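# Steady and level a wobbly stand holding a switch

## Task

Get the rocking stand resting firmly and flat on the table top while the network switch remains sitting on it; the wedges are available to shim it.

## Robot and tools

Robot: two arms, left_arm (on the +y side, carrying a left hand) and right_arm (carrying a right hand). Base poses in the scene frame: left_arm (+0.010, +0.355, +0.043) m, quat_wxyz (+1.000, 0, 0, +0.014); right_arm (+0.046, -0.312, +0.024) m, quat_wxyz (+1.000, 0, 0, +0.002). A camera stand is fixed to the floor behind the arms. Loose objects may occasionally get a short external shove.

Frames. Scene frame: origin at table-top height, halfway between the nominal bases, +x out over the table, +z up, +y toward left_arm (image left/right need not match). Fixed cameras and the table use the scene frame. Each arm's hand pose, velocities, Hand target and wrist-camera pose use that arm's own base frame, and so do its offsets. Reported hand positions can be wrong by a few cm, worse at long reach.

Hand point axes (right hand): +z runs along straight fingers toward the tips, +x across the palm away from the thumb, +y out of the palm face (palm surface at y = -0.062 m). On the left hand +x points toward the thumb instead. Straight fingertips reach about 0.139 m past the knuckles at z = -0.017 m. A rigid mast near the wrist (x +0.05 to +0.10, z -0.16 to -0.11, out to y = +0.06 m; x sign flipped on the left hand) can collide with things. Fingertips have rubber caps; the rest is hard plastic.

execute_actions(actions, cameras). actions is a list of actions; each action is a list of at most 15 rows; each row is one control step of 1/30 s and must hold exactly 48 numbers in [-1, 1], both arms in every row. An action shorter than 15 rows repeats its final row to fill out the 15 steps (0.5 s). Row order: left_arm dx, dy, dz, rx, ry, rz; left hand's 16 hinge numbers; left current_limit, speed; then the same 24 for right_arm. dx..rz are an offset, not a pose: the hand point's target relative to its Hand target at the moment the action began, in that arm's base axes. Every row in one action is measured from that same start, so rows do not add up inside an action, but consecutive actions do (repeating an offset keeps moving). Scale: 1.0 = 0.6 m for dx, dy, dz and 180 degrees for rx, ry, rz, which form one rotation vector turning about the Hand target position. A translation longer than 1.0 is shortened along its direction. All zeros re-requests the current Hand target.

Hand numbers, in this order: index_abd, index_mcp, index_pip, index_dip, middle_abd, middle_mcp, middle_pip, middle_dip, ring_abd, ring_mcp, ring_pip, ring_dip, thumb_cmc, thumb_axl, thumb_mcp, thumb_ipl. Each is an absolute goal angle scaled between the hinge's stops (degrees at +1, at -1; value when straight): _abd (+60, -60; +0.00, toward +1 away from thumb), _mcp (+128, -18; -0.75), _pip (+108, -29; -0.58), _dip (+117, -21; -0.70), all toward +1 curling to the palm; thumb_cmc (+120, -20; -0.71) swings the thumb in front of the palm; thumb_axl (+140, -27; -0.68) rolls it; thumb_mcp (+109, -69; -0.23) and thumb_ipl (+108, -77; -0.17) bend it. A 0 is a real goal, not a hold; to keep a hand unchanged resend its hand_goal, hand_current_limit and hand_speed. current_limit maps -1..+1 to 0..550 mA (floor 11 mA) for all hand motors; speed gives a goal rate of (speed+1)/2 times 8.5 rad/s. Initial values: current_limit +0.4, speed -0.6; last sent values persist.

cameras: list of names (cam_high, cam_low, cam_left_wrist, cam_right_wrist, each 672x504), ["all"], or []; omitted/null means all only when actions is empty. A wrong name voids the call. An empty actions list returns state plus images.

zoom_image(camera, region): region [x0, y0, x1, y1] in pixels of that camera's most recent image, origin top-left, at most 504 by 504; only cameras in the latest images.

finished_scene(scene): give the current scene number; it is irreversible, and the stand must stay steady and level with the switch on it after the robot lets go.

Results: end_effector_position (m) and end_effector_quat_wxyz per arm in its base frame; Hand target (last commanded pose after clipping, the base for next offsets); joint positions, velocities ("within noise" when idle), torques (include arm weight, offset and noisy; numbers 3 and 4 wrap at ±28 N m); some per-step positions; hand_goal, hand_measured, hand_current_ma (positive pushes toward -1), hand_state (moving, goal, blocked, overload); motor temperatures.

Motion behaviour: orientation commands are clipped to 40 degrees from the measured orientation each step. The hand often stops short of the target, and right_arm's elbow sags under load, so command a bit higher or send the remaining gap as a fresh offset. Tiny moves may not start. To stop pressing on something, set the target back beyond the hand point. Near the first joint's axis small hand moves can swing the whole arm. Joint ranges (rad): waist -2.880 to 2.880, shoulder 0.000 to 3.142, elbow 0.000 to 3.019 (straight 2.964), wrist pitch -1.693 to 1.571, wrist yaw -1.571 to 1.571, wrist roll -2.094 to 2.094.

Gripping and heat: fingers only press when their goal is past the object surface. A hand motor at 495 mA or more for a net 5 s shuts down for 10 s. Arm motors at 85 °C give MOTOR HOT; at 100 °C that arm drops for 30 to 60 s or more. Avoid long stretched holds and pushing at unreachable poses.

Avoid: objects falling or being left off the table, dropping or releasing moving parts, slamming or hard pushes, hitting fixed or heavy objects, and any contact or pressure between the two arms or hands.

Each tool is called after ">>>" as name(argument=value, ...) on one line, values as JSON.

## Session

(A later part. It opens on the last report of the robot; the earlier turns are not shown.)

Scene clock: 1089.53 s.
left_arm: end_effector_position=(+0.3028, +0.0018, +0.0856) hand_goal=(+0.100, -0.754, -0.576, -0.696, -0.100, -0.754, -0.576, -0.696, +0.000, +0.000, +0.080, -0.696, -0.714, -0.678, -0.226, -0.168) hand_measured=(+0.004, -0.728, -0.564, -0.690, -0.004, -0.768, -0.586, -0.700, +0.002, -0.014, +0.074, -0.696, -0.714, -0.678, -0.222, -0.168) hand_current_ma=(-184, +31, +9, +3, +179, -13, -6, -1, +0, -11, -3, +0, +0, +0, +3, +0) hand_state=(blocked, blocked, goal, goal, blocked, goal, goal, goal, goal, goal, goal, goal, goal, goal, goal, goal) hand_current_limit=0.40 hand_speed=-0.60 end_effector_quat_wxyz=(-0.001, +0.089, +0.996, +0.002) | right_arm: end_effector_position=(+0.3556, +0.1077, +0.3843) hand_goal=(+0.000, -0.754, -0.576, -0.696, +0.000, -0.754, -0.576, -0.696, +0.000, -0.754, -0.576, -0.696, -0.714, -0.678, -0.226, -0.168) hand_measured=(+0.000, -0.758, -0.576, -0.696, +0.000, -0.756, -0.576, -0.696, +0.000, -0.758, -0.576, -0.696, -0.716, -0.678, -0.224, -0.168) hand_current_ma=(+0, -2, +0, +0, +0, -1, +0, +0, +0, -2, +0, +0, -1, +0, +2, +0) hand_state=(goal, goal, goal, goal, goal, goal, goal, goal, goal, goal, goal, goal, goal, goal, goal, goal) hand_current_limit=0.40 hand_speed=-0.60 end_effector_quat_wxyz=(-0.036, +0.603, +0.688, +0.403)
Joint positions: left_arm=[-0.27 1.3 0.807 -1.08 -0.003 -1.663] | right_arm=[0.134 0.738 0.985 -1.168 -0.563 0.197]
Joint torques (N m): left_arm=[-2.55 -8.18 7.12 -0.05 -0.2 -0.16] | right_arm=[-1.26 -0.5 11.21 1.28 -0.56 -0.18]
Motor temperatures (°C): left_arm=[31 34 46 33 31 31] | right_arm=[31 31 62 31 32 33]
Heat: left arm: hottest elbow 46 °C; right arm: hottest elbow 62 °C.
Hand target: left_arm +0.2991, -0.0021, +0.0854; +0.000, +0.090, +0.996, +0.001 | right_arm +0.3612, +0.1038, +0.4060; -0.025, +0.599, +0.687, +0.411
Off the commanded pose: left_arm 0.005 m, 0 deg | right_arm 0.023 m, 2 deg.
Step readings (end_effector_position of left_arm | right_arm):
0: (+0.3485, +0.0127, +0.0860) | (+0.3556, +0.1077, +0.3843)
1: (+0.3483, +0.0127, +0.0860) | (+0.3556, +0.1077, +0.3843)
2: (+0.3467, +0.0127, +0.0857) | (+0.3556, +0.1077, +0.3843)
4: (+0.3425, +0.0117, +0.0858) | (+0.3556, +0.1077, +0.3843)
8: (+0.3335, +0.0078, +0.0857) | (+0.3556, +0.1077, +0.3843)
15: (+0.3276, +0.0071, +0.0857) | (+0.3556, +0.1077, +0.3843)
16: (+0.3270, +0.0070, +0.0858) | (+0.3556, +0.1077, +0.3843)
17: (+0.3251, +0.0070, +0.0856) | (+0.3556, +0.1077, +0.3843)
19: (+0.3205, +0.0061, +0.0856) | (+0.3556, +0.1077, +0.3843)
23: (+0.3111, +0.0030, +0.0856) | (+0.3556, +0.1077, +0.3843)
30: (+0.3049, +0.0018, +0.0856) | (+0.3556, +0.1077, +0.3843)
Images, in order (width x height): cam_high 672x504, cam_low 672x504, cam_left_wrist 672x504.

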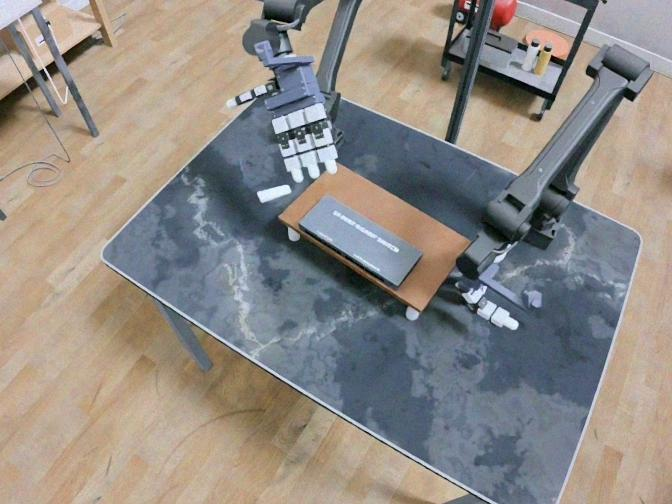

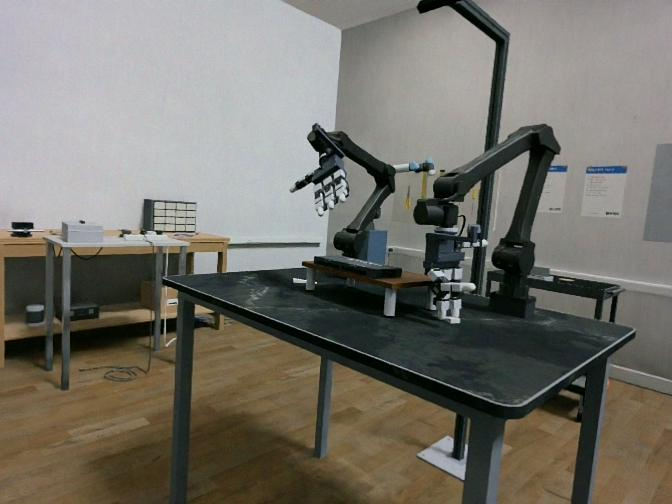

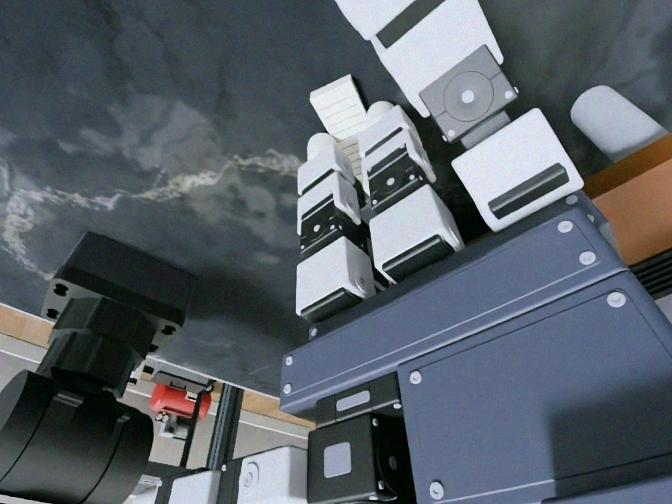

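>>> execute_actions(actions=[[[0.0,0.0,0.0,0,0,0.0,-0.12,-0.754,-0.576,-0.696,0.12,-0.754,-0.576,-0.696,0,0,0.08,-0.696,-0.714,-0.678,-0.226,-0.168,0.4,-0.6,0,0,0,0,0,0,0,-0.754,-0.576,-0.696,0,-0.754,-0.576,-0.696,0,-0.754,-0.576,-0.696,-0.714,-0.678,-0.226,-0.168,0.4,-0.6]],[[0.0,0.0,0.1,0,0,0.0,-0.12,-0.754,-0.576,-0.696,0.12,-0.754,-0.576,-0.696,0,0,0.08,-0.696,-0.714,-0.678,-0.226,-0.168,0.4,-0.6,0,0,0,0,0,0,0,-0.754,-0.576,-0.696,0,-0.754,-0.576,-0.696,0,-0.754,-0.576,-0.696,-0.714,-0.678,-0.226,-0.168,0.4,-0.6]],[[0.0,0.12,0.06,0,0,-0.05,-0.12,-0.754,-0.576,-0.696,0.12,-0.754,-0.576,-0.696,0,0,0.08,-0.696,-0.714,-0.678,-0.226,-0.168,0.4,-0.6,0,0,0,0,0,0,0,-0.754,-0.576,-0.696,0,-0.754,-0.576,-0.696,0,-0.754,-0.576,-0.696,-0.714,-0.678,-0.226,-0.168,0.4,-0.6]]], cameras=["cam_left_wrist","cam_low","cam_high"])

>>> zoom_image(camera="cam_low", region=[380, 250, 480, 350])

>>> zoom_image(camera="cam_high", region=[400, 210, 520, 330])

Scene clock: 1141.03 s.
left_arm: end_effector_position=(+0.2840, +0.0674, +0.1641) hand_goal=(-0.120, -0.754, -0.576, -0.696, +0.120, -0.754, -0.576, -0.696, +0.000, +0.000, +0.080, -0.696, -0.714, -0.678, -0.226, -0.168) hand_measured=(-0.116, -0.752, -0.574, -0.694, +0.118, -0.754, -0.578, -0.698, +0.002, -0.014, +0.074, -0.696, -0.714, -0.678, -0.222, -0.168) hand_current_ma=(+1, +0, +1, +1, -1, +0, -1, -1, +0, -11, -3, +0, +0, +0, +3, +0) hand_state=(goal, goal, goal, goal, goal, goal, goal, goal, goal, goal, goal, goal, goal, goal, goal, goal) hand_current_limit=0.40 hand_speed=-0.60 end_effector_quat_wxyz=(-0.017, +0.168, +0.986, +0.002) | right_arm: end_effector_position=(+0.3556, +0.1077, +0.3843) hand_goal=(+0.000, -0.754, -0.576, -0.696, +0.000, -0.754, -0.576, -0.696, +0.000, -0.754, -0.576, -0.696, -0.714, -0.678, -0.226, -0.168) hand_measured=(+0.000, -0.758, -0.576, -0.696, +0.000, -0.756, -0.576, -0.696, +0.000, -0.758, -0.576, -0.696, -0.716, -0.678, -0.224, -0.168) hand_current_ma=(+0, -2, +0, +0, +0, -1, +0, +0, +0, -2, +0, +0, -1, +0, +2, +0) hand_state=(goal, goal, goal, goal, goal, goal, goal, goal, goal, goal, goal, goal, goal, goal, goal, goal) hand_current_limit=0.40 hand_speed=-0.60 end_effector_quat_wxyz=(-0.036, +0.603, +0.688, +0.403)
Joint positions: left_arm=[-0.076 1.112 0.876 -1.369 -0.007 -1.309] | right_arm=[0.134 0.738 0.985 -1.168 -0.563 0.197]
Joint torques (N m): left_arm=[-0.09 -5.19 12.78 -0.47 -0.18 0.11] | right_arm=[-1.32 -0.5 11.25 1.29 -0.56 -0.17]
Motor temperatures (°C): left_arm=[31 34 45 33 31 31] | right_arm=[31 31 62 31 32 33]
Heat: left arm: hottest elbow 45 °C; right arm: hottest elbow 62 °C.
Hand target: left_arm +0.2992, +0.0698, +0.1815; +0.001, +0.168, +0.986, +0.001 | right_arm +0.3612, +0.1038, +0.4060; -0.025, +0.599, +0.687, +0.411
Off the commanded pose: left_arm 0.023 m, 2 deg | right_arm 0.023 m, 2 deg.
Step readings (end_effector_position of left_arm | right_arm):
0: (+0.3028, +0.0018, +0.0856) | (+0.3556, +0.1077, +0.3843)
1: (+0.3028, +0.0018, +0.0856) | (+0.3556, +0.1077, +0.3843)
2: (+0.3028, +0.0016, +0.0856) | (+0.3556, +0.1077, +0.3843)
4: (+0.3018, +0.0016, +0.0850) | (+0.3556, +0.1077, +0.3843)
8: (+0.2997, +0.0013, +0.0851) | (+0.3556, +0.1077, +0.3843)
15: (+0.2996, +0.0013, +0.0851) | (+0.3556, +0.1077, +0.3843)
16: (+0.2991, +0.0014, +0.0853) | (+0.3556, +0.1077, +0.3843)
17: (+0.2963, +0.0022, +0.0862) | (+0.3556, +0.1077, +0.3843)
19: (+0.2883, +0.0045, +0.0912) | (+0.3556, +0.1077, +0.3843)
23: (+0.2808, +0.0066, +0.1094) | (+0.3556, +0.1077, +0.3843)
30: (+0.2877, +0.0046, +0.1286) | (+0.3556, +0.1077, +0.3843)
31: (+0.2876, +0.0050, +0.1289) | (+0.3556, +0.1077, +0.3843)
32: (+0.2871, +0.0076, +0.1303) | (+0.3556, +0.1077, +0.3843)
34: (+0.2843, +0.0206, +0.1368) | (+0.3556, +0.1077, +0.3843)
38: (+0.2785, +0.0539, +0.1548) | (+0.3556, +0.1077, +0.3843)
45: (+0.2805, +0.0671, +0.1641) | (+0.3556, +0.1077, +0.3843)
Images, in order (width x height): cam_high 672x504, cam_low 672x504, cam_left_wrist 672x504.

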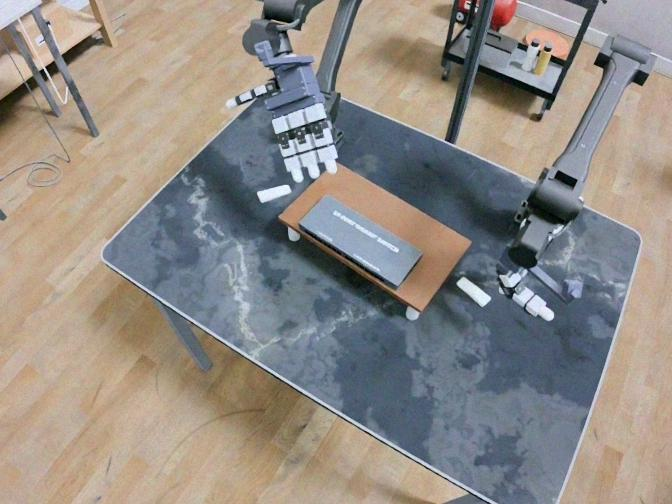

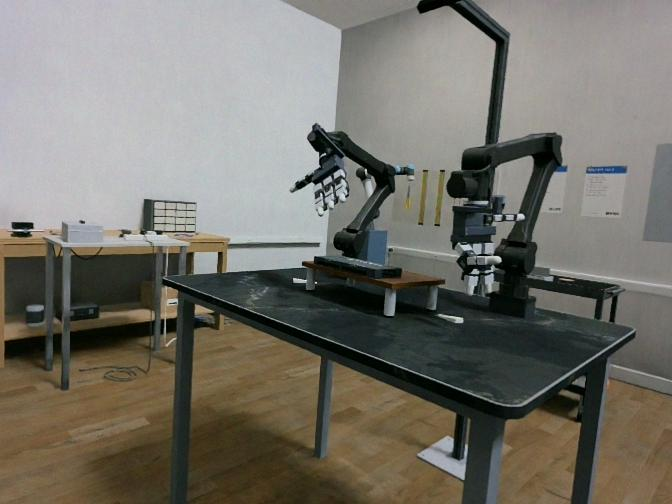

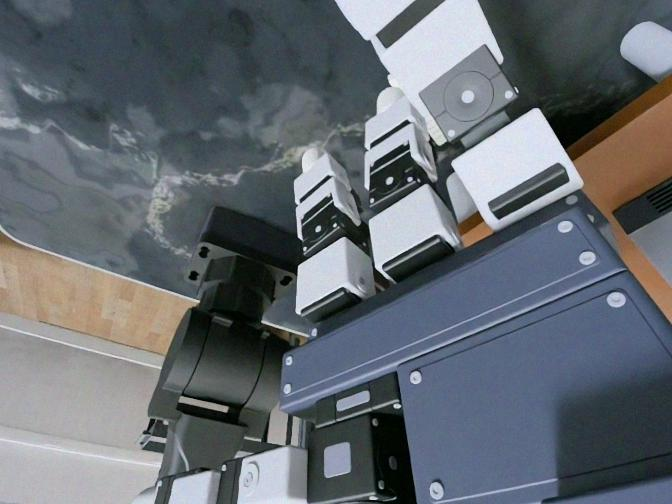

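Scaled by 5.040 from the camera's 672x504 image, which has a finer 960x720 frame.

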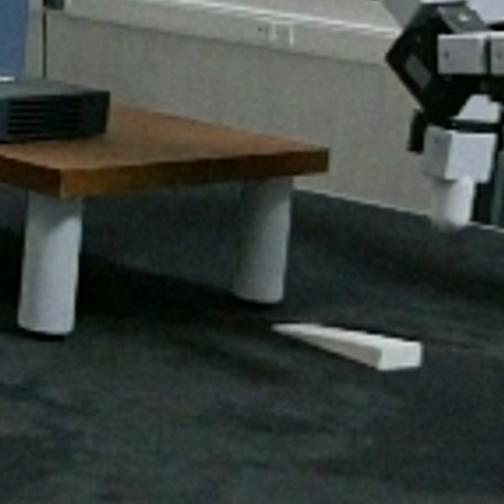

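Scaled by 4.200 from the camera's 672x504 image, which has a finer 960x720 frame.

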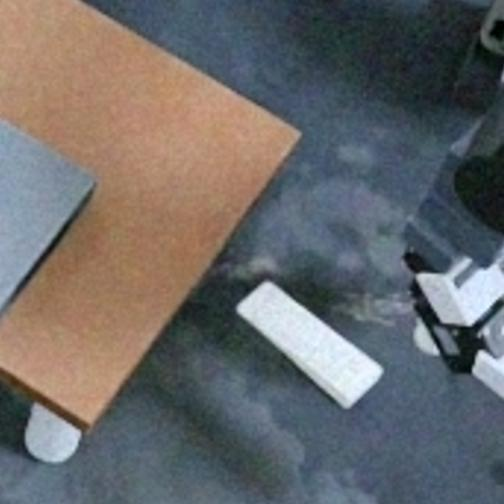

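>>> execute_actions(actions=[[[0.0565,-0.104,-0.03,0,0,-0.037,-0.12,-0.754,-0.576,-0.696,0.12,-0.754,-0.576,-0.696,0,0,0.08,-0.696,-0.714,-0.678,-0.226,-0.168,0.4,-0.6,0,0,0,0,0,0,0,-0.754,-0.576,-0.696,0,-0.754,-0.576,-0.696,0,-0.754,-0.576,-0.696,-0.714,-0.678,-0.226,-0.168,0.4,-0.6]],[[0.0,0.0,-0.1,0,0,0.0,-0.12,-0.754,-0.576,-0.696,0.12,-0.754,-0.576,-0.696,0,0,0.08,-0.696,-0.714,-0.678,-0.226,-0.168,0.4,-0.6,0,0,0,0,0,0,0,-0.754,-0.576,-0.696,0,-0.754,-0.576,-0.696,0,-0.754,-0.576,-0.696,-0.714,-0.678,-0.226,-0.168,0.4,-0.6]]], cameras=["cam_left_wrist","cam_low","cam_high"])

>>> zoom_image(camera="cam_left_wrist", region=[240, 20, 440, 200])

>>> zoom_image(camera="cam_low", region=[390, 250, 490, 350])

Scene clock: 1166.13 s.
left_arm: end_effector_position=(+0.3276, +0.0089, +0.1028) hand_goal=(-0.120, -0.754, -0.576, -0.696, +0.120, -0.754, -0.576, -0.696, +0.000, +0.000, +0.080, -0.696, -0.714, -0.678, -0.226, -0.168) hand_measured=(-0.118, -0.752, -0.574, -0.694, +0.118, -0.752, -0.578, -0.698, +0.002, -0.012, +0.074, -0.696, -0.714, -0.678, -0.222, -0.168) hand_current_ma=(+0, +1, +1, +1, +0, +0, +0, -1, +0, -9, -2, +0, +0, +0, +3, +0) hand_state=(goal, goal, goal, goal, goal, goal, goal, goal, goal, goal, goal, goal, goal, goal, goal, goal) hand_current_limit=0.40 hand_speed=-0.60 end_effector_quat_wxyz=(-0.005, +0.228, +0.974, +0.000) | right_arm: end_effector_position=(+0.3556, +0.1077, +0.3843) hand_goal=(+0.000, -0.754, -0.576, -0.696, +0.000, -0.754, -0.576, -0.696, +0.000, -0.754, -0.576, -0.696, -0.714, -0.678, -0.226, -0.168) hand_measured=(+0.000, -0.758, -0.576, -0.696, +0.000, -0.756, -0.576, -0.696, +0.000, -0.758, -0.576, -0.696, -0.716, -0.678, -0.224, -0.168) hand_current_ma=(+0, -2, +0, +0, +0, -1, +0, +0, +0, -2, +0, +0, -1, +0, +2, +0) hand_state=(goal, goal, goal, goal, goal, goal, goal, goal, goal, goal, goal, goal, goal, goal, goal, goal) hand_current_limit=0.40 hand_speed=-0.60 end_effector_quat_wxyz=(-0.036, +0.603, +0.688, +0.403)
Joint positions: left_arm=[-0.242 1.275 0.836 -1.142 0.001 -1.353] | right_arm=[0.134 0.738 0.985 -1.168 -0.563 0.197]
Joint torques (N m): left_arm=[-1.38 -6.59 8.75 0.25 -0.33 -0.12] | right_arm=[-1.32 -0.56 11.22 1.35 -0.55 -0.17]
Motor temperatures (°C): left_arm=[31 33 50 33 31 31] | right_arm=[31 31 62 31 32 33]
Heat: left arm: hottest elbow 50 °C; right arm: hottest elbow 62 °C.
Hand target: left_arm +0.3330, +0.0074, +0.1034; +0.001, +0.225, +0.974, +0.001 | right_arm +0.3612, +0.1038, +0.4060; -0.025, +0.599, +0.687, +0.411
Off the commanded pose: left_arm 0.006 m, 1 deg | right_arm 0.023 m, 2 deg.
Step readings (end_effector_position of left_arm | right_arm):
0: (+0.2840, +0.0674, +0.1641) | (+0.3556, +0.1077, +0.3843)
1: (+0.2840, +0.0673, +0.1641) | (+0.3556, +0.1077, +0.3843)
2: (+0.2847, +0.0650, +0.1637) | (+0.3556, +0.1077, +0.3843)
4: (+0.2904, +0.0545, +0.1621) | (+0.3556, +0.1077, +0.3843)
8: (+0.3063, +0.0212, +0.1539) | (+0.3556, +0.1077, +0.3843)
15: (+0.3128, +0.0124, +0.1477) | (+0.3556, +0.1077, +0.3843)
16: (+0.3135, +0.0122, +0.1477) | (+0.3556, +0.1077, +0.3843)
17: (+0.3156, +0.0117, +0.1471) | (+0.3556, +0.1077, +0.3843)
19: (+0.3243, +0.0095, +0.1416) | (+0.3556, +0.1077, +0.3843)
23: (+0.3291, +0.0084, +0.1205) | (+0.3556, +0.1077, +0.3843)
30: (+0.3263, +0.0092, +0.1029) | (+0.3556, +0.1077, +0.3843)
Images, in order (width x height): cam_high 672x504, cam_low 672x504, cam_left_wrist 672x504.

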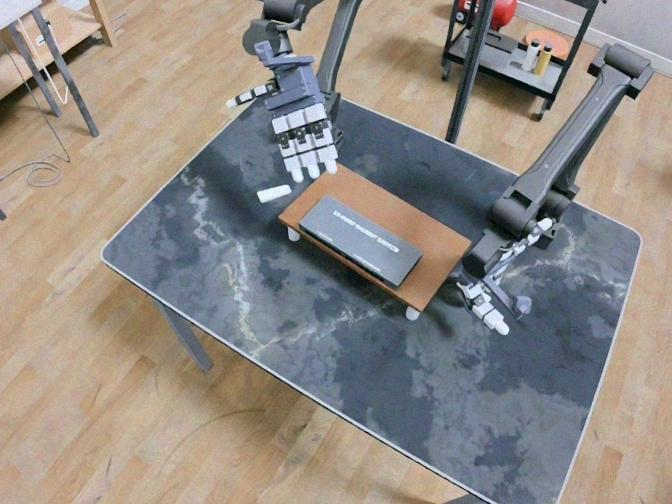

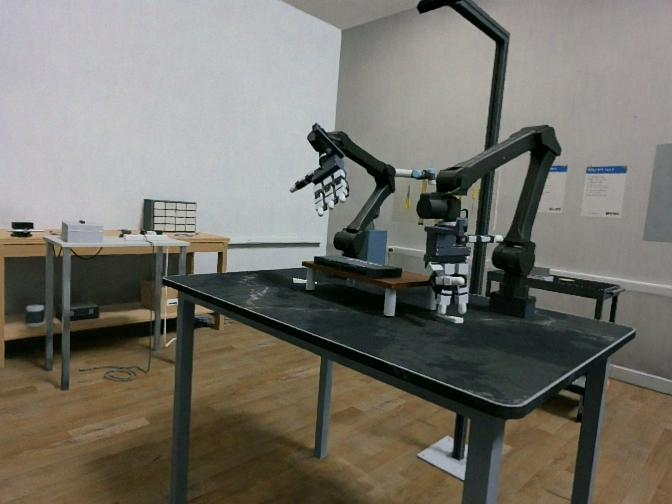

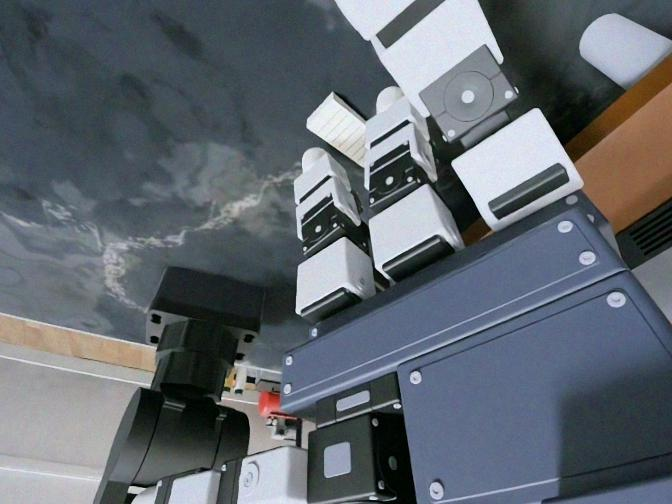

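Scaled by 2.520 from the camera's 672x504 image, which has a finer 960x720 frame.

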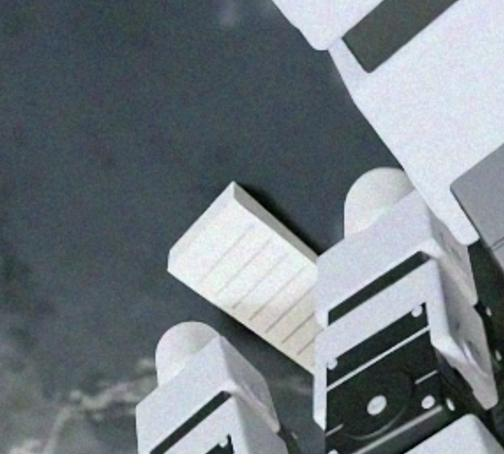

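Scaled by 5.040 from the camera's 672x504 image, which has a finer 960x720 frame.

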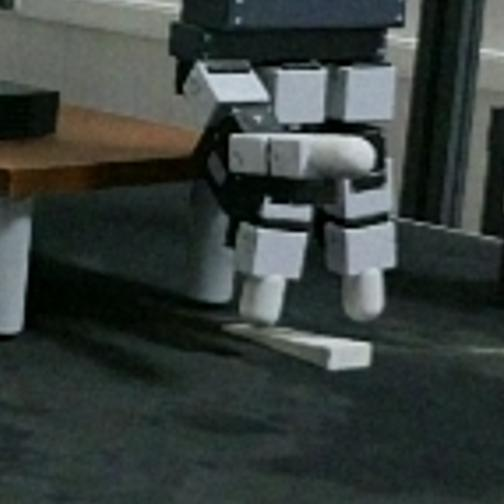

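>>> execute_actions(actions=[[[-0.022,0.012,-0.008,0,0,0.0,-0.12,-0.754,-0.576,-0.696,0.12,-0.754,-0.576,-0.696,0,0,0.08,-0.696,-0.714,-0.678,-0.226,-0.168,0.4,-0.6,0,0,0,0,0,0,0,-0.754,-0.576,-0.696,0,-0.754,-0.576,-0.696,0,-0.754,-0.576,-0.696,-0.714,-0.678,-0.226,-0.168,0.4,-0.6]],[[0.0,0.0,-0.022,0,0,0.0,-0.12,-0.754,-0.576,-0.696,0.12,-0.754,-0.576,-0.696,0,0,0.08,-0.696,-0.714,-0.678,-0.226,-0.168,0.4,-0.6,0,0,0,0,0,0,0,-0.754,-0.576,-0.696,0,-0.754,-0.576,-0.696,0,-0.754,-0.576,-0.696,-0.714,-0.678,-0.226,-0.168,0.4,-0.6]]], cameras=["cam_left_wrist","cam_low"])

>>> zoom_image(camera="cam_left_wrist", region=[240, 20, 440, 200])

>>> zoom_image(camera="cam_low", region=[390, 250, 490, 350])

Scene clock: 1182.37 s.
left_arm: end_effector_position=(+0.3156, +0.0120, +0.0847) hand_goal=(-0.120, -0.754, -0.576, -0.696, +0.120, -0.754, -0.576, -0.696, +0.000, +0.000, +0.080, -0.696, -0.714, -0.678, -0.226, -0.168) hand_measured=(-0.118, -0.752, -0.574, -0.694, +0.118, -0.752, -0.578, -0.698, +0.002, -0.012, +0.074, -0.696, -0.714, -0.678, -0.222, -0.168) hand_current_ma=(+0, +1, +1, +1, +0, +0, +0, -1, +0, -9, -2, +0, +0, +0, +3, +0) hand_state=(goal, goal, goal, goal, goal, goal, goal, goal, goal, goal, goal, goal, goal, goal, goal, goal) hand_current_limit=0.40 hand_speed=-0.60 end_effector_quat_wxyz=(-0.008, +0.228, +0.974, +0.000) | right_arm: end_effector_position=(+0.3556, +0.1077, +0.3843) hand_goal=(+0.000, -0.754, -0.576, -0.696, +0.000, -0.754, -0.576, -0.696, +0.000, -0.754, -0.576, -0.696, -0.714, -0.678, -0.226, -0.168) hand_measured=(+0.000, -0.758, -0.576, -0.696, +0.000, -0.756, -0.576, -0.696, +0.000, -0.758, -0.576, -0.696, -0.716, -0.678, -0.224, -0.168) hand_current_ma=(+0, -2, +0, +0, +0, -1, +0, +0, +0, -2, +0, +0, -1, +0, +2, +0) hand_state=(goal, goal, goal, goal, goal, goal, goal, goal, goal, goal, goal, goal, goal, goal, goal, goal) hand_current_limit=0.40 hand_speed=-0.60 end_effector_quat_wxyz=(-0.036, +0.603, +0.688, +0.403)
Joint positions: left_arm=[-0.242 1.269 0.778 -1.095 0 -1.353] | right_arm=[0.134 0.738 0.985 -1.168 -0.563 0.197]
Joint torques (N m): left_arm=[-0.32 -7.06 7.9 0.39 -0.32 0.02] | right_arm=[-1.38 -0.44 11.19 1.26 -0.55 -0.16]
Motor temperatures (°C): left_arm=[31 33 49 33 31 31] | right_arm=[31 31 62 31 32 33]
Heat: left arm: hottest elbow 49 °C; right arm: hottest elbow 62 °C.
Hand target: left_arm +0.3198, +0.0146, +0.0854; +0.001, +0.225, +0.974, +0.001 | right_arm +0.3612, +0.1038, +0.4060; -0.025, +0.599, +0.687, +0.411
Off the commanded pose: left_arm 0.005 m, 1 deg | right_arm 0.023 m, 2 deg.
Step readings (end_effector_position of left_arm | right_arm):
0: (+0.3276, +0.0089, +0.1028) | (+0.3556, +0.1077, +0.3843)
1: (+0.3277, +0.0088, +0.1028) | (+0.3556, +0.1077, +0.3843)
2: (+0.3274, +0.0090, +0.1023) | (+0.3556, +0.1077, +0.3843)
4: (+0.3256, +0.0094, +0.0997) | (+0.3556, +0.1077, +0.3843)
8: (+0.3174, +0.0115, +0.0923) | (+0.3556, +0.1077, +0.3843)
15: (+0.3146, +0.0122, +0.0911) | (+0.3556, +0.1077, +0.3843)
16: (+0.3146, +0.0122, +0.0912) | (+0.3556, +0.1077, +0.3843)
17: (+0.3152, +0.0121, +0.0909) | (+0.3556, +0.1077, +0.3843)
19: (+0.3168, +0.0117, +0.0893) | (+0.3556, +0.1077, +0.3843)
23: (+0.3160, +0.0119, +0.0855) | (+0.3556, +0.1077, +0.3843)
30: (+0.3156, +0.0120, +0.0847) | (+0.3556, +0.1077, +0.3843)
Images, in order (width x height): cam_low 672x504, cam_left_wrist 672x504.

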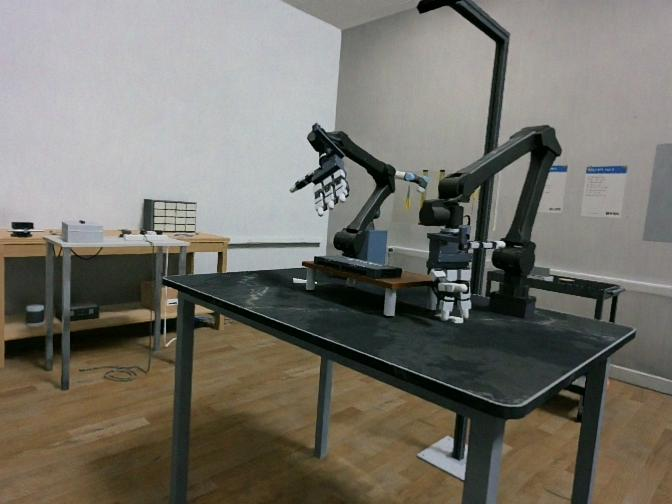

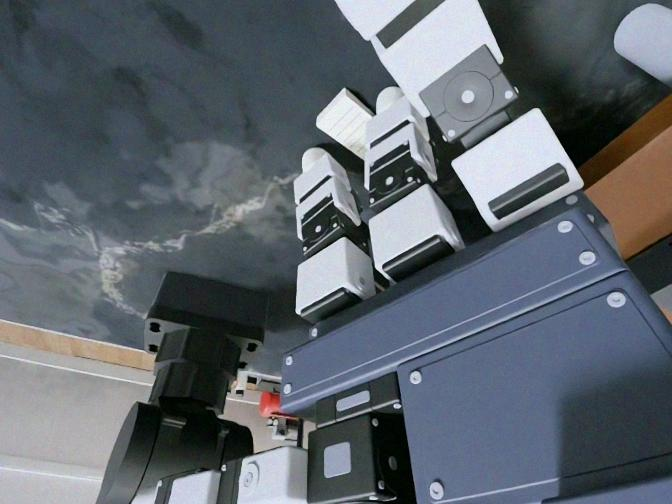

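Scaled by 2.520 from the camera's 672x504 image, which has a finer 960x720 frame.

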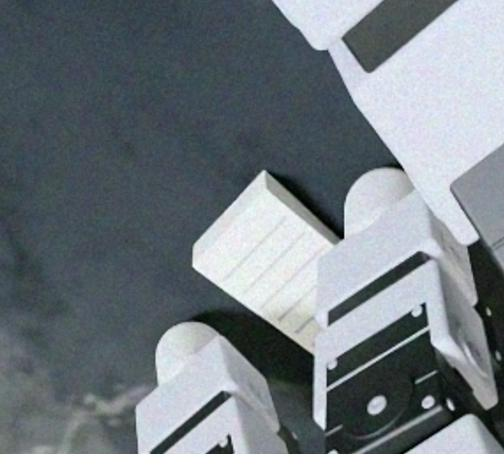

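Scaled by 5.040 from the camera's 672x504 image, which has a finer 960x720 frame.

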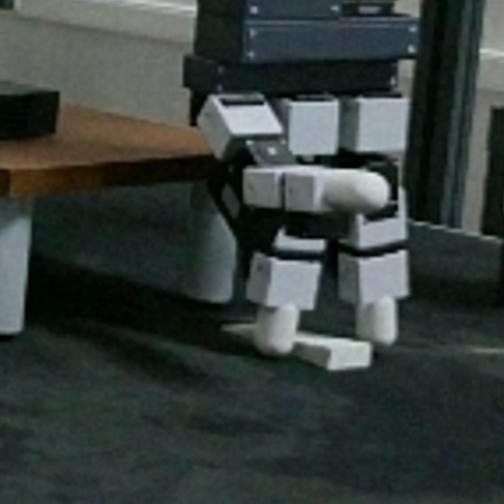

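>>> execute_actions(actions=[[[0.0,0.0,0.0,0,0,0.0,0.1,-0.754,-0.576,-0.696,-0.1,-0.754,-0.576,-0.696,0,0,0.08,-0.696,-0.714,-0.678,-0.226,-0.168,0.4,-0.6,0,0,0,0,0,0,0,-0.754,-0.576,-0.696,0,-0.754,-0.576,-0.696,0,-0.754,-0.576,-0.696,-0.714,-0.678,-0.226,-0.168,0.4,-0.6]]], cameras=["cam_left_wrist","cam_low"])

>>> zoom_image(camera="cam_left_wrist", region=[240, 20, 440, 200])

>>> zoom_image(camera="cam_low", region=[390, 250, 490, 350])

Scene clock: 1194.20 s.
left_arm: end_effector_position=(+0.3179, +0.0114, +0.0847) hand_goal=(+0.100, -0.754, -0.576, -0.696, -0.100, -0.754, -0.576, -0.696, +0.000, +0.000, +0.080, -0.696, -0.714, -0.678, -0.226, -0.168) hand_measured=(+0.010, -0.750, -0.574, -0.694, +0.024, -0.756, -0.578, -0.698, +0.002, -0.012, +0.074, -0.696, -0.714, -0.678, -0.222, -0.168) hand_current_ma=(-163, +1, +1, +1, +270, -1, -1, -1, +0, -9, -2, +0, +0, +0, +3, +0) hand_state=(blocked, goal, goal, goal, blocked, goal, goal, goal, goal, goal, goal, goal, goal, goal, goal, goal) hand_current_limit=0.40 hand_speed=-0.60 end_effector_quat_wxyz=(-0.003, +0.228, +0.974, +0.000) | right_arm: end_effector_position=(+0.3556, +0.1077, +0.3843) hand_goal=(+0.000, -0.754, -0.576, -0.696, +0.000, -0.754, -0.576, -0.696, +0.000, -0.754, -0.576, -0.696, -0.714, -0.678, -0.226, -0.168) hand_measured=(+0.000, -0.758, -0.576, -0.696, +0.000, -0.756, -0.576, -0.696, +0.000, -0.758, -0.576, -0.696, -0.716, -0.678, -0.224, -0.168) hand_current_ma=(+0, -2, +0, +0, +0, -1, +0, +0, +0, -2, +0, +0, -1, +0, +2, +0) hand_state=(goal, goal, goal, goal, goal, goal, goal, goal, goal, goal, goal, goal, goal, goal, goal, goal) hand_current_limit=0.40 hand_speed=-0.60 end_effector_quat_wxyz=(-0.036, +0.603, +0.688, +0.403)
Joint positions: left_arm=[-0.242 1.269 0.778 -1.085 0 -1.353] | right_arm=[0.134 0.738 0.985 -1.168 -0.563 0.197]
Joint torques (N m): left_arm=[-0.32 -7.12 7.95 0.09 -0.32 0.02] | right_arm=[-1.26 -0.44 11.28 1.26 -0.57 -0.16]
Motor temperatures (°C): left_arm=[31 33 48 33 31 31] | right_arm=[31 31 63 31 32 33]
Heat: left arm: hottest elbow 48 °C; right arm: hottest elbow 63 °C.
Hand target: left_arm +0.3198, +0.0146, +0.0853; +0.001, +0.225, +0.974, +0.001 | right_arm +0.3612, +0.1038, +0.4060; -0.025, +0.599, +0.687, +0.411
Off the commanded pose: left_arm 0.004 m, 1 deg | right_arm 0.023 m, 2 deg.
Step readings (end_effector_position of left_arm | right_arm):
0: (+0.3156, +0.0120, +0.0847) | (+0.3556, +0.1077, +0.3843)
1: (+0.3156, +0.0120, +0.0847) | (+0.3556, +0.1077, +0.3843)
2: (+0.3161, +0.0118, +0.0847) | (+0.3556, +0.1077, +0.3843)
4: (+0.3176, +0.0115, +0.0847) | (+0.3556, +0.1077, +0.3843)
8: (+0.3179, +0.0114, +0.0847) | (+0.3556, +0.1077, +0.3843)
15: (+0.3179, +0.0114, +0.0847) | (+0.3556, +0.1077, +0.3843)
Images, in order (width x height): cam_low 672x504, cam_left_wrist 672x504.

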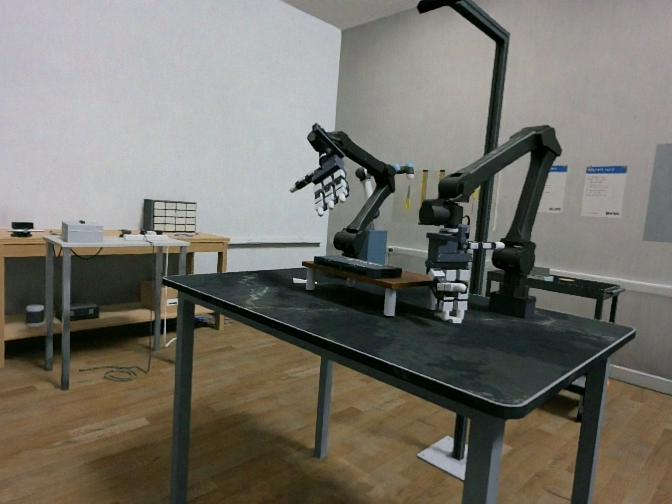

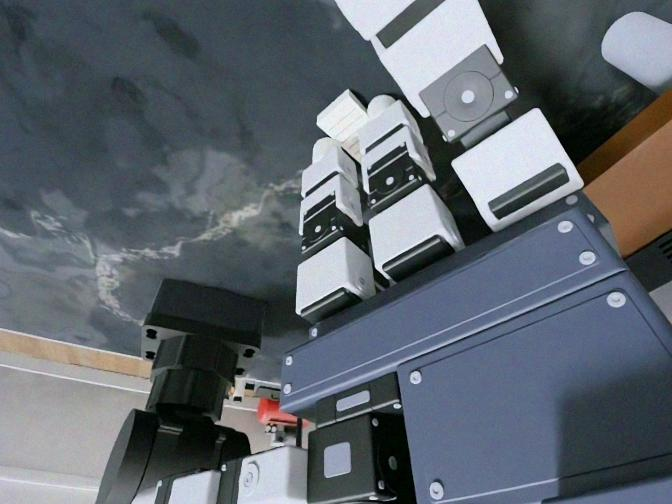

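Scaled by 2.520 from the camera's 672x504 image, which has a finer 960x720 frame.

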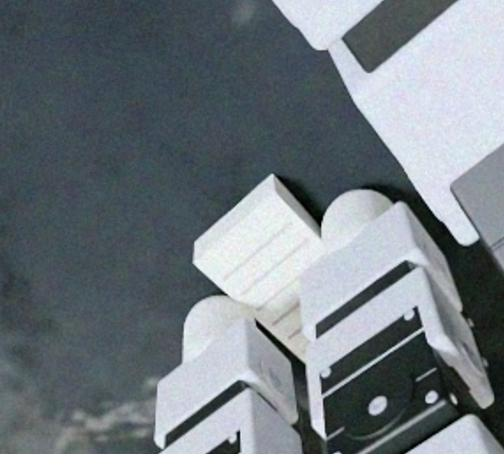

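Scaled by 5.040 from the camera's 672x504 image, which has a finer 960x720 frame.

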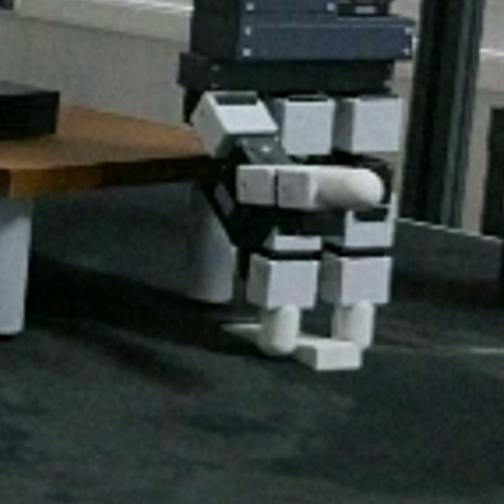

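>>> execute_actions(actions=[[[-0.03,0.014,0.0,0,0,0.0,0.1,-0.754,-0.576,-0.696,-0.1,-0.754,-0.576,-0.696,0,0,0.08,-0.696,-0.714,-0.678,-0.226,-0.168,0.4,-0.6,0,0,0,0,0,0,0,-0.754,-0.576,-0.696,0,-0.754,-0.576,-0.696,0,-0.754,-0.576,-0.696,-0.714,-0.678,-0.226,-0.168,0.4,-0.6]]], cameras=["cam_left_wrist","cam_low","cam_high"])

>>> zoom_image(camera="cam_low", region=[410, 270, 480, 340])

>>> zoom_image(camera="cam_high", region=[420, 230, 520, 330])

Scene clock: 1209.63 s.
left_arm: end_effector_position=(+0.3041, +0.0183, +0.0846) hand_goal=(+0.100, -0.754, -0.576, -0.696, -0.100, -0.754, -0.576, -0.696, +0.000, +0.000, +0.080, -0.696, -0.714, -0.678, -0.226, -0.168) hand_measured=(+0.010, -0.748, -0.574, -0.694, +0.024, -0.758, -0.578, -0.698, +0.002, -0.012, +0.074, -0.696, -0.714, -0.678, -0.222, -0.168) hand_current_ma=(-163, +3, +1, +1, +270, -2, -1, -1, +0, -9, -2, +0, +0, +0, +3, +0) hand_state=(blocked, goal, goal, goal, blocked, goal, goal, goal, goal, goal, goal, goal, goal, goal, goal, goal) hand_current_limit=0.40 hand_speed=-0.60 end_effector_quat_wxyz=(+0.001, +0.226, +0.974, +0.000) | right_arm: end_effector_position=(+0.3556, +0.1077, +0.3843) hand_goal=(+0.000, -0.754, -0.576, -0.696, +0.000, -0.754, -0.576, -0.696, +0.000, -0.754, -0.576, -0.696, -0.714, -0.678, -0.226, -0.168) hand_measured=(+0.000, -0.758, -0.576, -0.696, +0.000, -0.756, -0.576, -0.696, +0.000, -0.758, -0.576, -0.696, -0.716, -0.678, -0.224, -0.168) hand_current_ma=(+0, -2, +0, +0, +0, -1, +0, +0, +0, -2, +0, +0, -1, +0, +2, +0) hand_state=(goal, goal, goal, goal, goal, goal, goal, goal, goal, goal, goal, goal, goal, goal, goal, goal) hand_current_limit=0.40 hand_speed=-0.60 end_effector_quat_wxyz=(-0.036, +0.603, +0.688, +0.403)
Joint positions: left_arm=[-0.231 1.222 0.739 -1.085 0 -1.346] | right_arm=[0.134 0.738 0.985 -1.168 -0.563 0.197]
Joint torques (N m): left_arm=[-0.09 -7.06 7.46 -0.24 -0.31 0.09] | right_arm=[-1.38 -0.32 11.23 1.22 -0.55 -0.17]
Motor temperatures (°C): left_arm=[31 33 47 33 31 31] | right_arm=[31 31 63 31 32 33]
Heat: left arm: hottest elbow 47 °C; right arm: hottest elbow 63 °C.
Hand target: left_arm +0.3018, +0.0231, +0.0854; +0.001, +0.224, +0.975, +0.001 | right_arm +0.3612, +0.1038, +0.4060; -0.025, +0.599, +0.687, +0.411
Off the commanded pose: left_arm 0.005 m, 0 deg | right_arm 0.023 m, 2 deg.
Step readings (end_effector_position of left_arm | right_arm):
0: (+0.3179, +0.0114, +0.0847) | (+0.3556, +0.1077, +0.3843)
1: (+0.3180, +0.0114, +0.0848) | (+0.3556, +0.1077, +0.3843)
2: (+0.3175, +0.0116, +0.0847) | (+0.3556, +0.1077, +0.3843)
4: (+0.3148, +0.0129, +0.0847) | (+0.3556, +0.1077, +0.3843)
8: (+0.3065, +0.0169, +0.0847) | (+0.3556, +0.1077, +0.3843)
15: (+0.3040, +0.0184, +0.0846) | (+0.3556, +0.1077, +0.3843)
Images, in order (width x height): cam_high 672x504, cam_low 672x504, cam_left_wrist 672x504.

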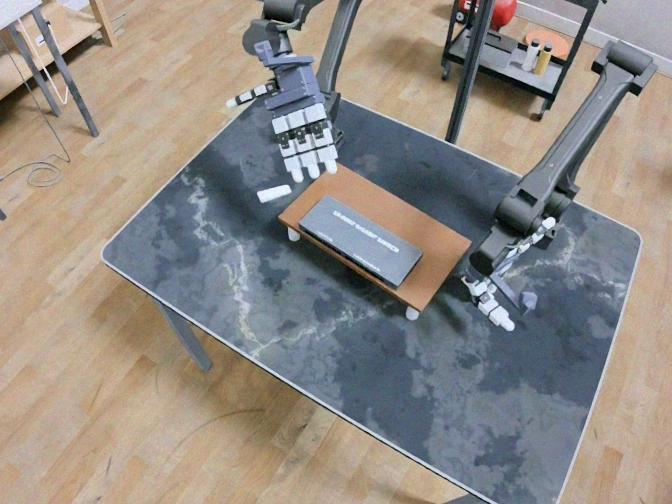

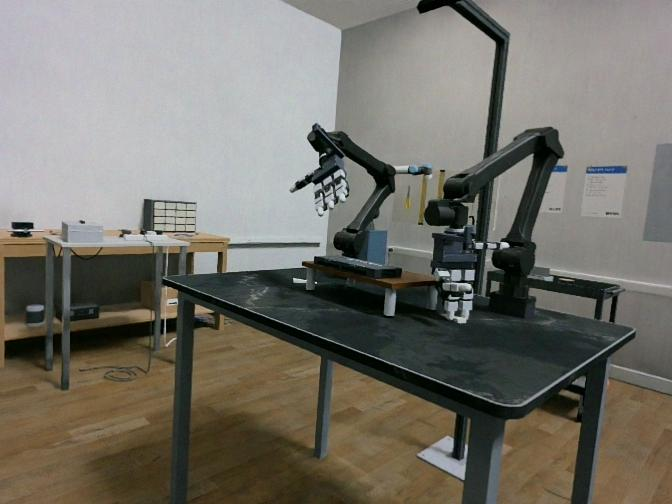

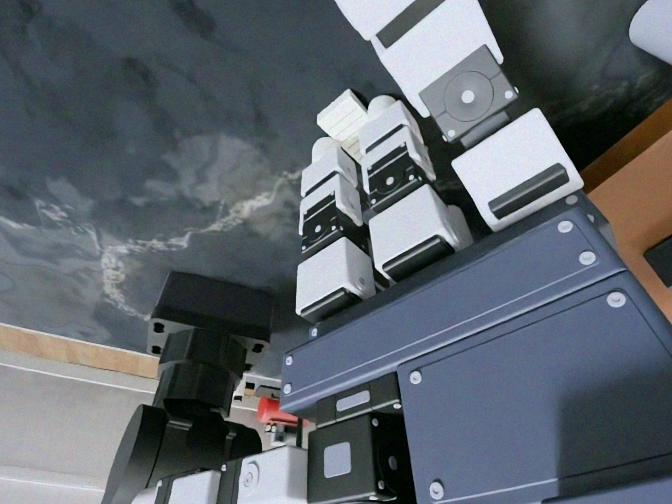

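Scaled by 7.200 from the camera's 672x504 image, which has a finer 960x720 frame.

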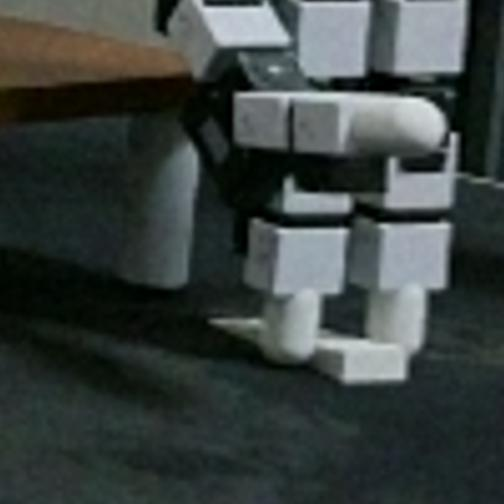

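Scaled by 5.040 from the camera's 672x504 image, which has a finer 960x720 frame.

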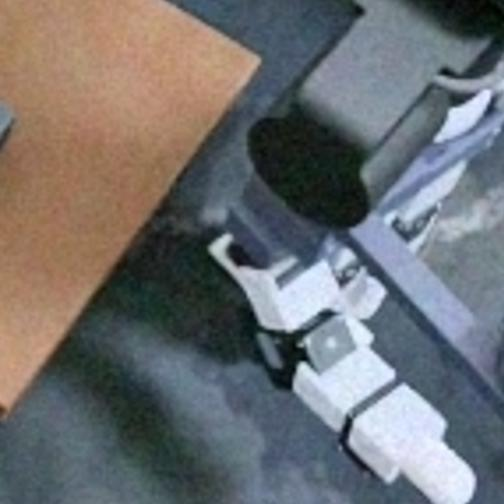

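>>> execute_actions(actions=[[[-0.011,-0.043,0.0,0,0,0.0,0.1,-0.754,-0.576,-0.696,-0.1,-0.754,-0.576,-0.696,0,0,0.08,-0.696,-0.714,-0.678,-0.226,-0.168,0.4,-0.6,0,0,0,0,0,0,0,-0.754,-0.576,-0.696,0,-0.754,-0.576,-0.696,0,-0.754,-0.576,-0.696,-0.714,-0.678,-0.226,-0.168,0.4,-0.6]]], cameras=["cam_left_wrist","cam_low","cam_high"])

>>> zoom_image(camera="cam_low", region=[410, 270, 480, 340])

Scene clock: 1243.43 s.
left_arm: end_effector_position=(+0.2988, +0.0015, +0.0850) hand_goal=(+0.100, -0.754, -0.576, -0.696, -0.100, -0.754, -0.576, -0.696, +0.000, +0.000, +0.080, -0.696, -0.714, -0.678, -0.226, -0.168) hand_measured=(+0.010, -0.744, -0.572, -0.694, +0.024, -0.740, -0.568, -0.692, +0.002, -0.012, +0.074, -0.696, -0.714, -0.678, -0.222, -0.168) hand_current_ma=(-163, +6, +1, +1, +270, +11, +4, +1, +0, -9, -2, +0, +0, +0, +3, +0) hand_state=(blocked, goal, goal, goal, blocked, goal, goal, goal, goal, goal, goal, goal, goal, goal, goal, goal) hand_current_limit=0.40 hand_speed=-0.60 end_effector_quat_wxyz=(+0.001, +0.223, +0.975, +0.003) | right_arm: end_effector_position=(+0.3556, +0.1077, +0.3843) hand_goal=(+0.000, -0.754, -0.576, -0.696, +0.000, -0.754, -0.576, -0.696, +0.000, -0.754, -0.576, -0.696, -0.714, -0.678, -0.226, -0.168) hand_measured=(+0.000, -0.758, -0.576, -0.696, +0.000, -0.756, -0.576, -0.696, +0.000, -0.758, -0.576, -0.696, -0.716, -0.678, -0.224, -0.168) hand_current_ma=(+0, -2, +0, +0, +0, -1, +0, +0, +0, -2, +0, +0, -1, +0, +2, +0) hand_state=(goal, goal, goal, goal, goal, goal, goal, goal, goal, goal, goal, goal, goal, goal, goal, goal) hand_current_limit=0.40 hand_speed=-0.60 end_effector_quat_wxyz=(-0.036, +0.603, +0.688, +0.403)
Joint positions: left_arm=[-0.294 1.222 0.738 -1.085 -0.006 -1.416] | right_arm=[0.134 0.738 0.985 -1.168 -0.563 0.197]
Joint torques (N m): left_arm=[-2.55 -6.95 7.57 -0.24 -0.09 -0.18] | right_arm=[-1.2 -0.44 11.21 1.25 -0.55 -0.17]
Motor temperatures (°C): left_arm=[31 33 45 33 31 31] | right_arm=[31 31 63 31 32 33]
Heat: left arm: hottest elbow 45 °C; right arm: hottest elbow 63 °C.
Hand target: left_arm +0.2953, -0.0029, +0.0855; +0.001, +0.225, +0.974, +0.001 | right_arm +0.3612, +0.1038, +0.4060; -0.025, +0.599, +0.687, +0.411
Off the commanded pose: left_arm 0.006 m, 0 deg | right_arm 0.023 m, 2 deg.
Step readings (end_effector_position of left_arm | right_arm):
0: (+0.3041, +0.0183, +0.0846) | (+0.3556, +0.1077, +0.3843)
1: (+0.3041, +0.0183, +0.0846) | (+0.3556, +0.1077, +0.3843)
2: (+0.3039, +0.0179, +0.0846) | (+0.3556, +0.1077, +0.3843)
4: (+0.3031, +0.0150, +0.0847) | (+0.3556, +0.1077, +0.3843)
8: (+0.3013, +0.0053, +0.0850) | (+0.3556, +0.1077, +0.3843)
15: (+0.2994, +0.0014, +0.0850) | (+0.3556, +0.1077, +0.3843)
Images, in order (width x height): cam_high 672x504, cam_low 672x504, cam_left_wrist 672x504.

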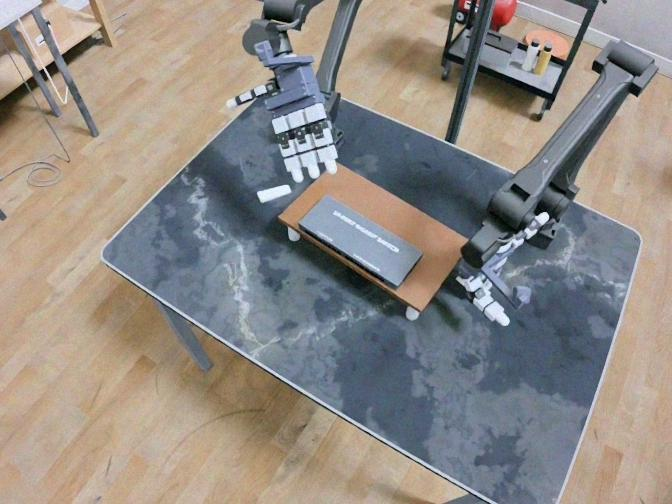

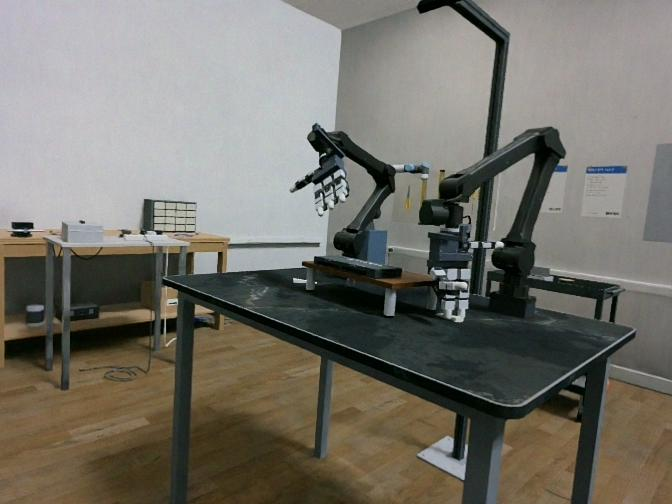

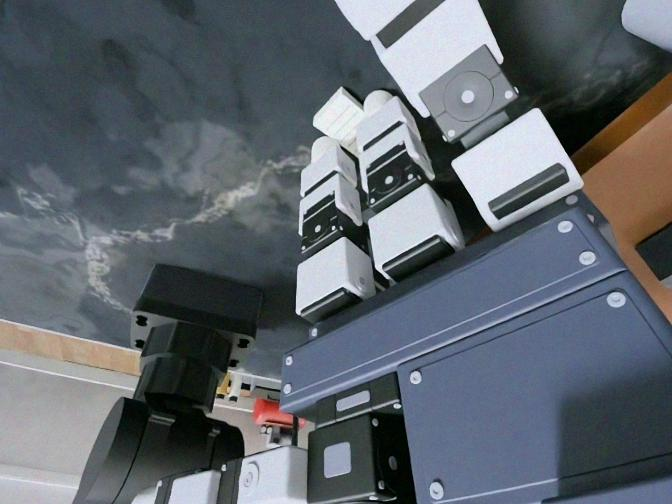

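Scaled by 7.200 from the camera's 672x504 image, which has a finer 960x720 frame.

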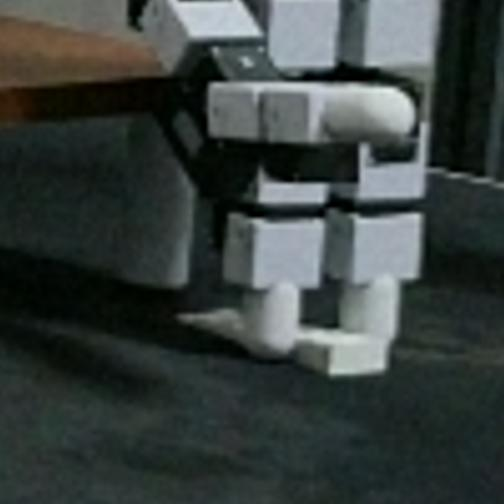

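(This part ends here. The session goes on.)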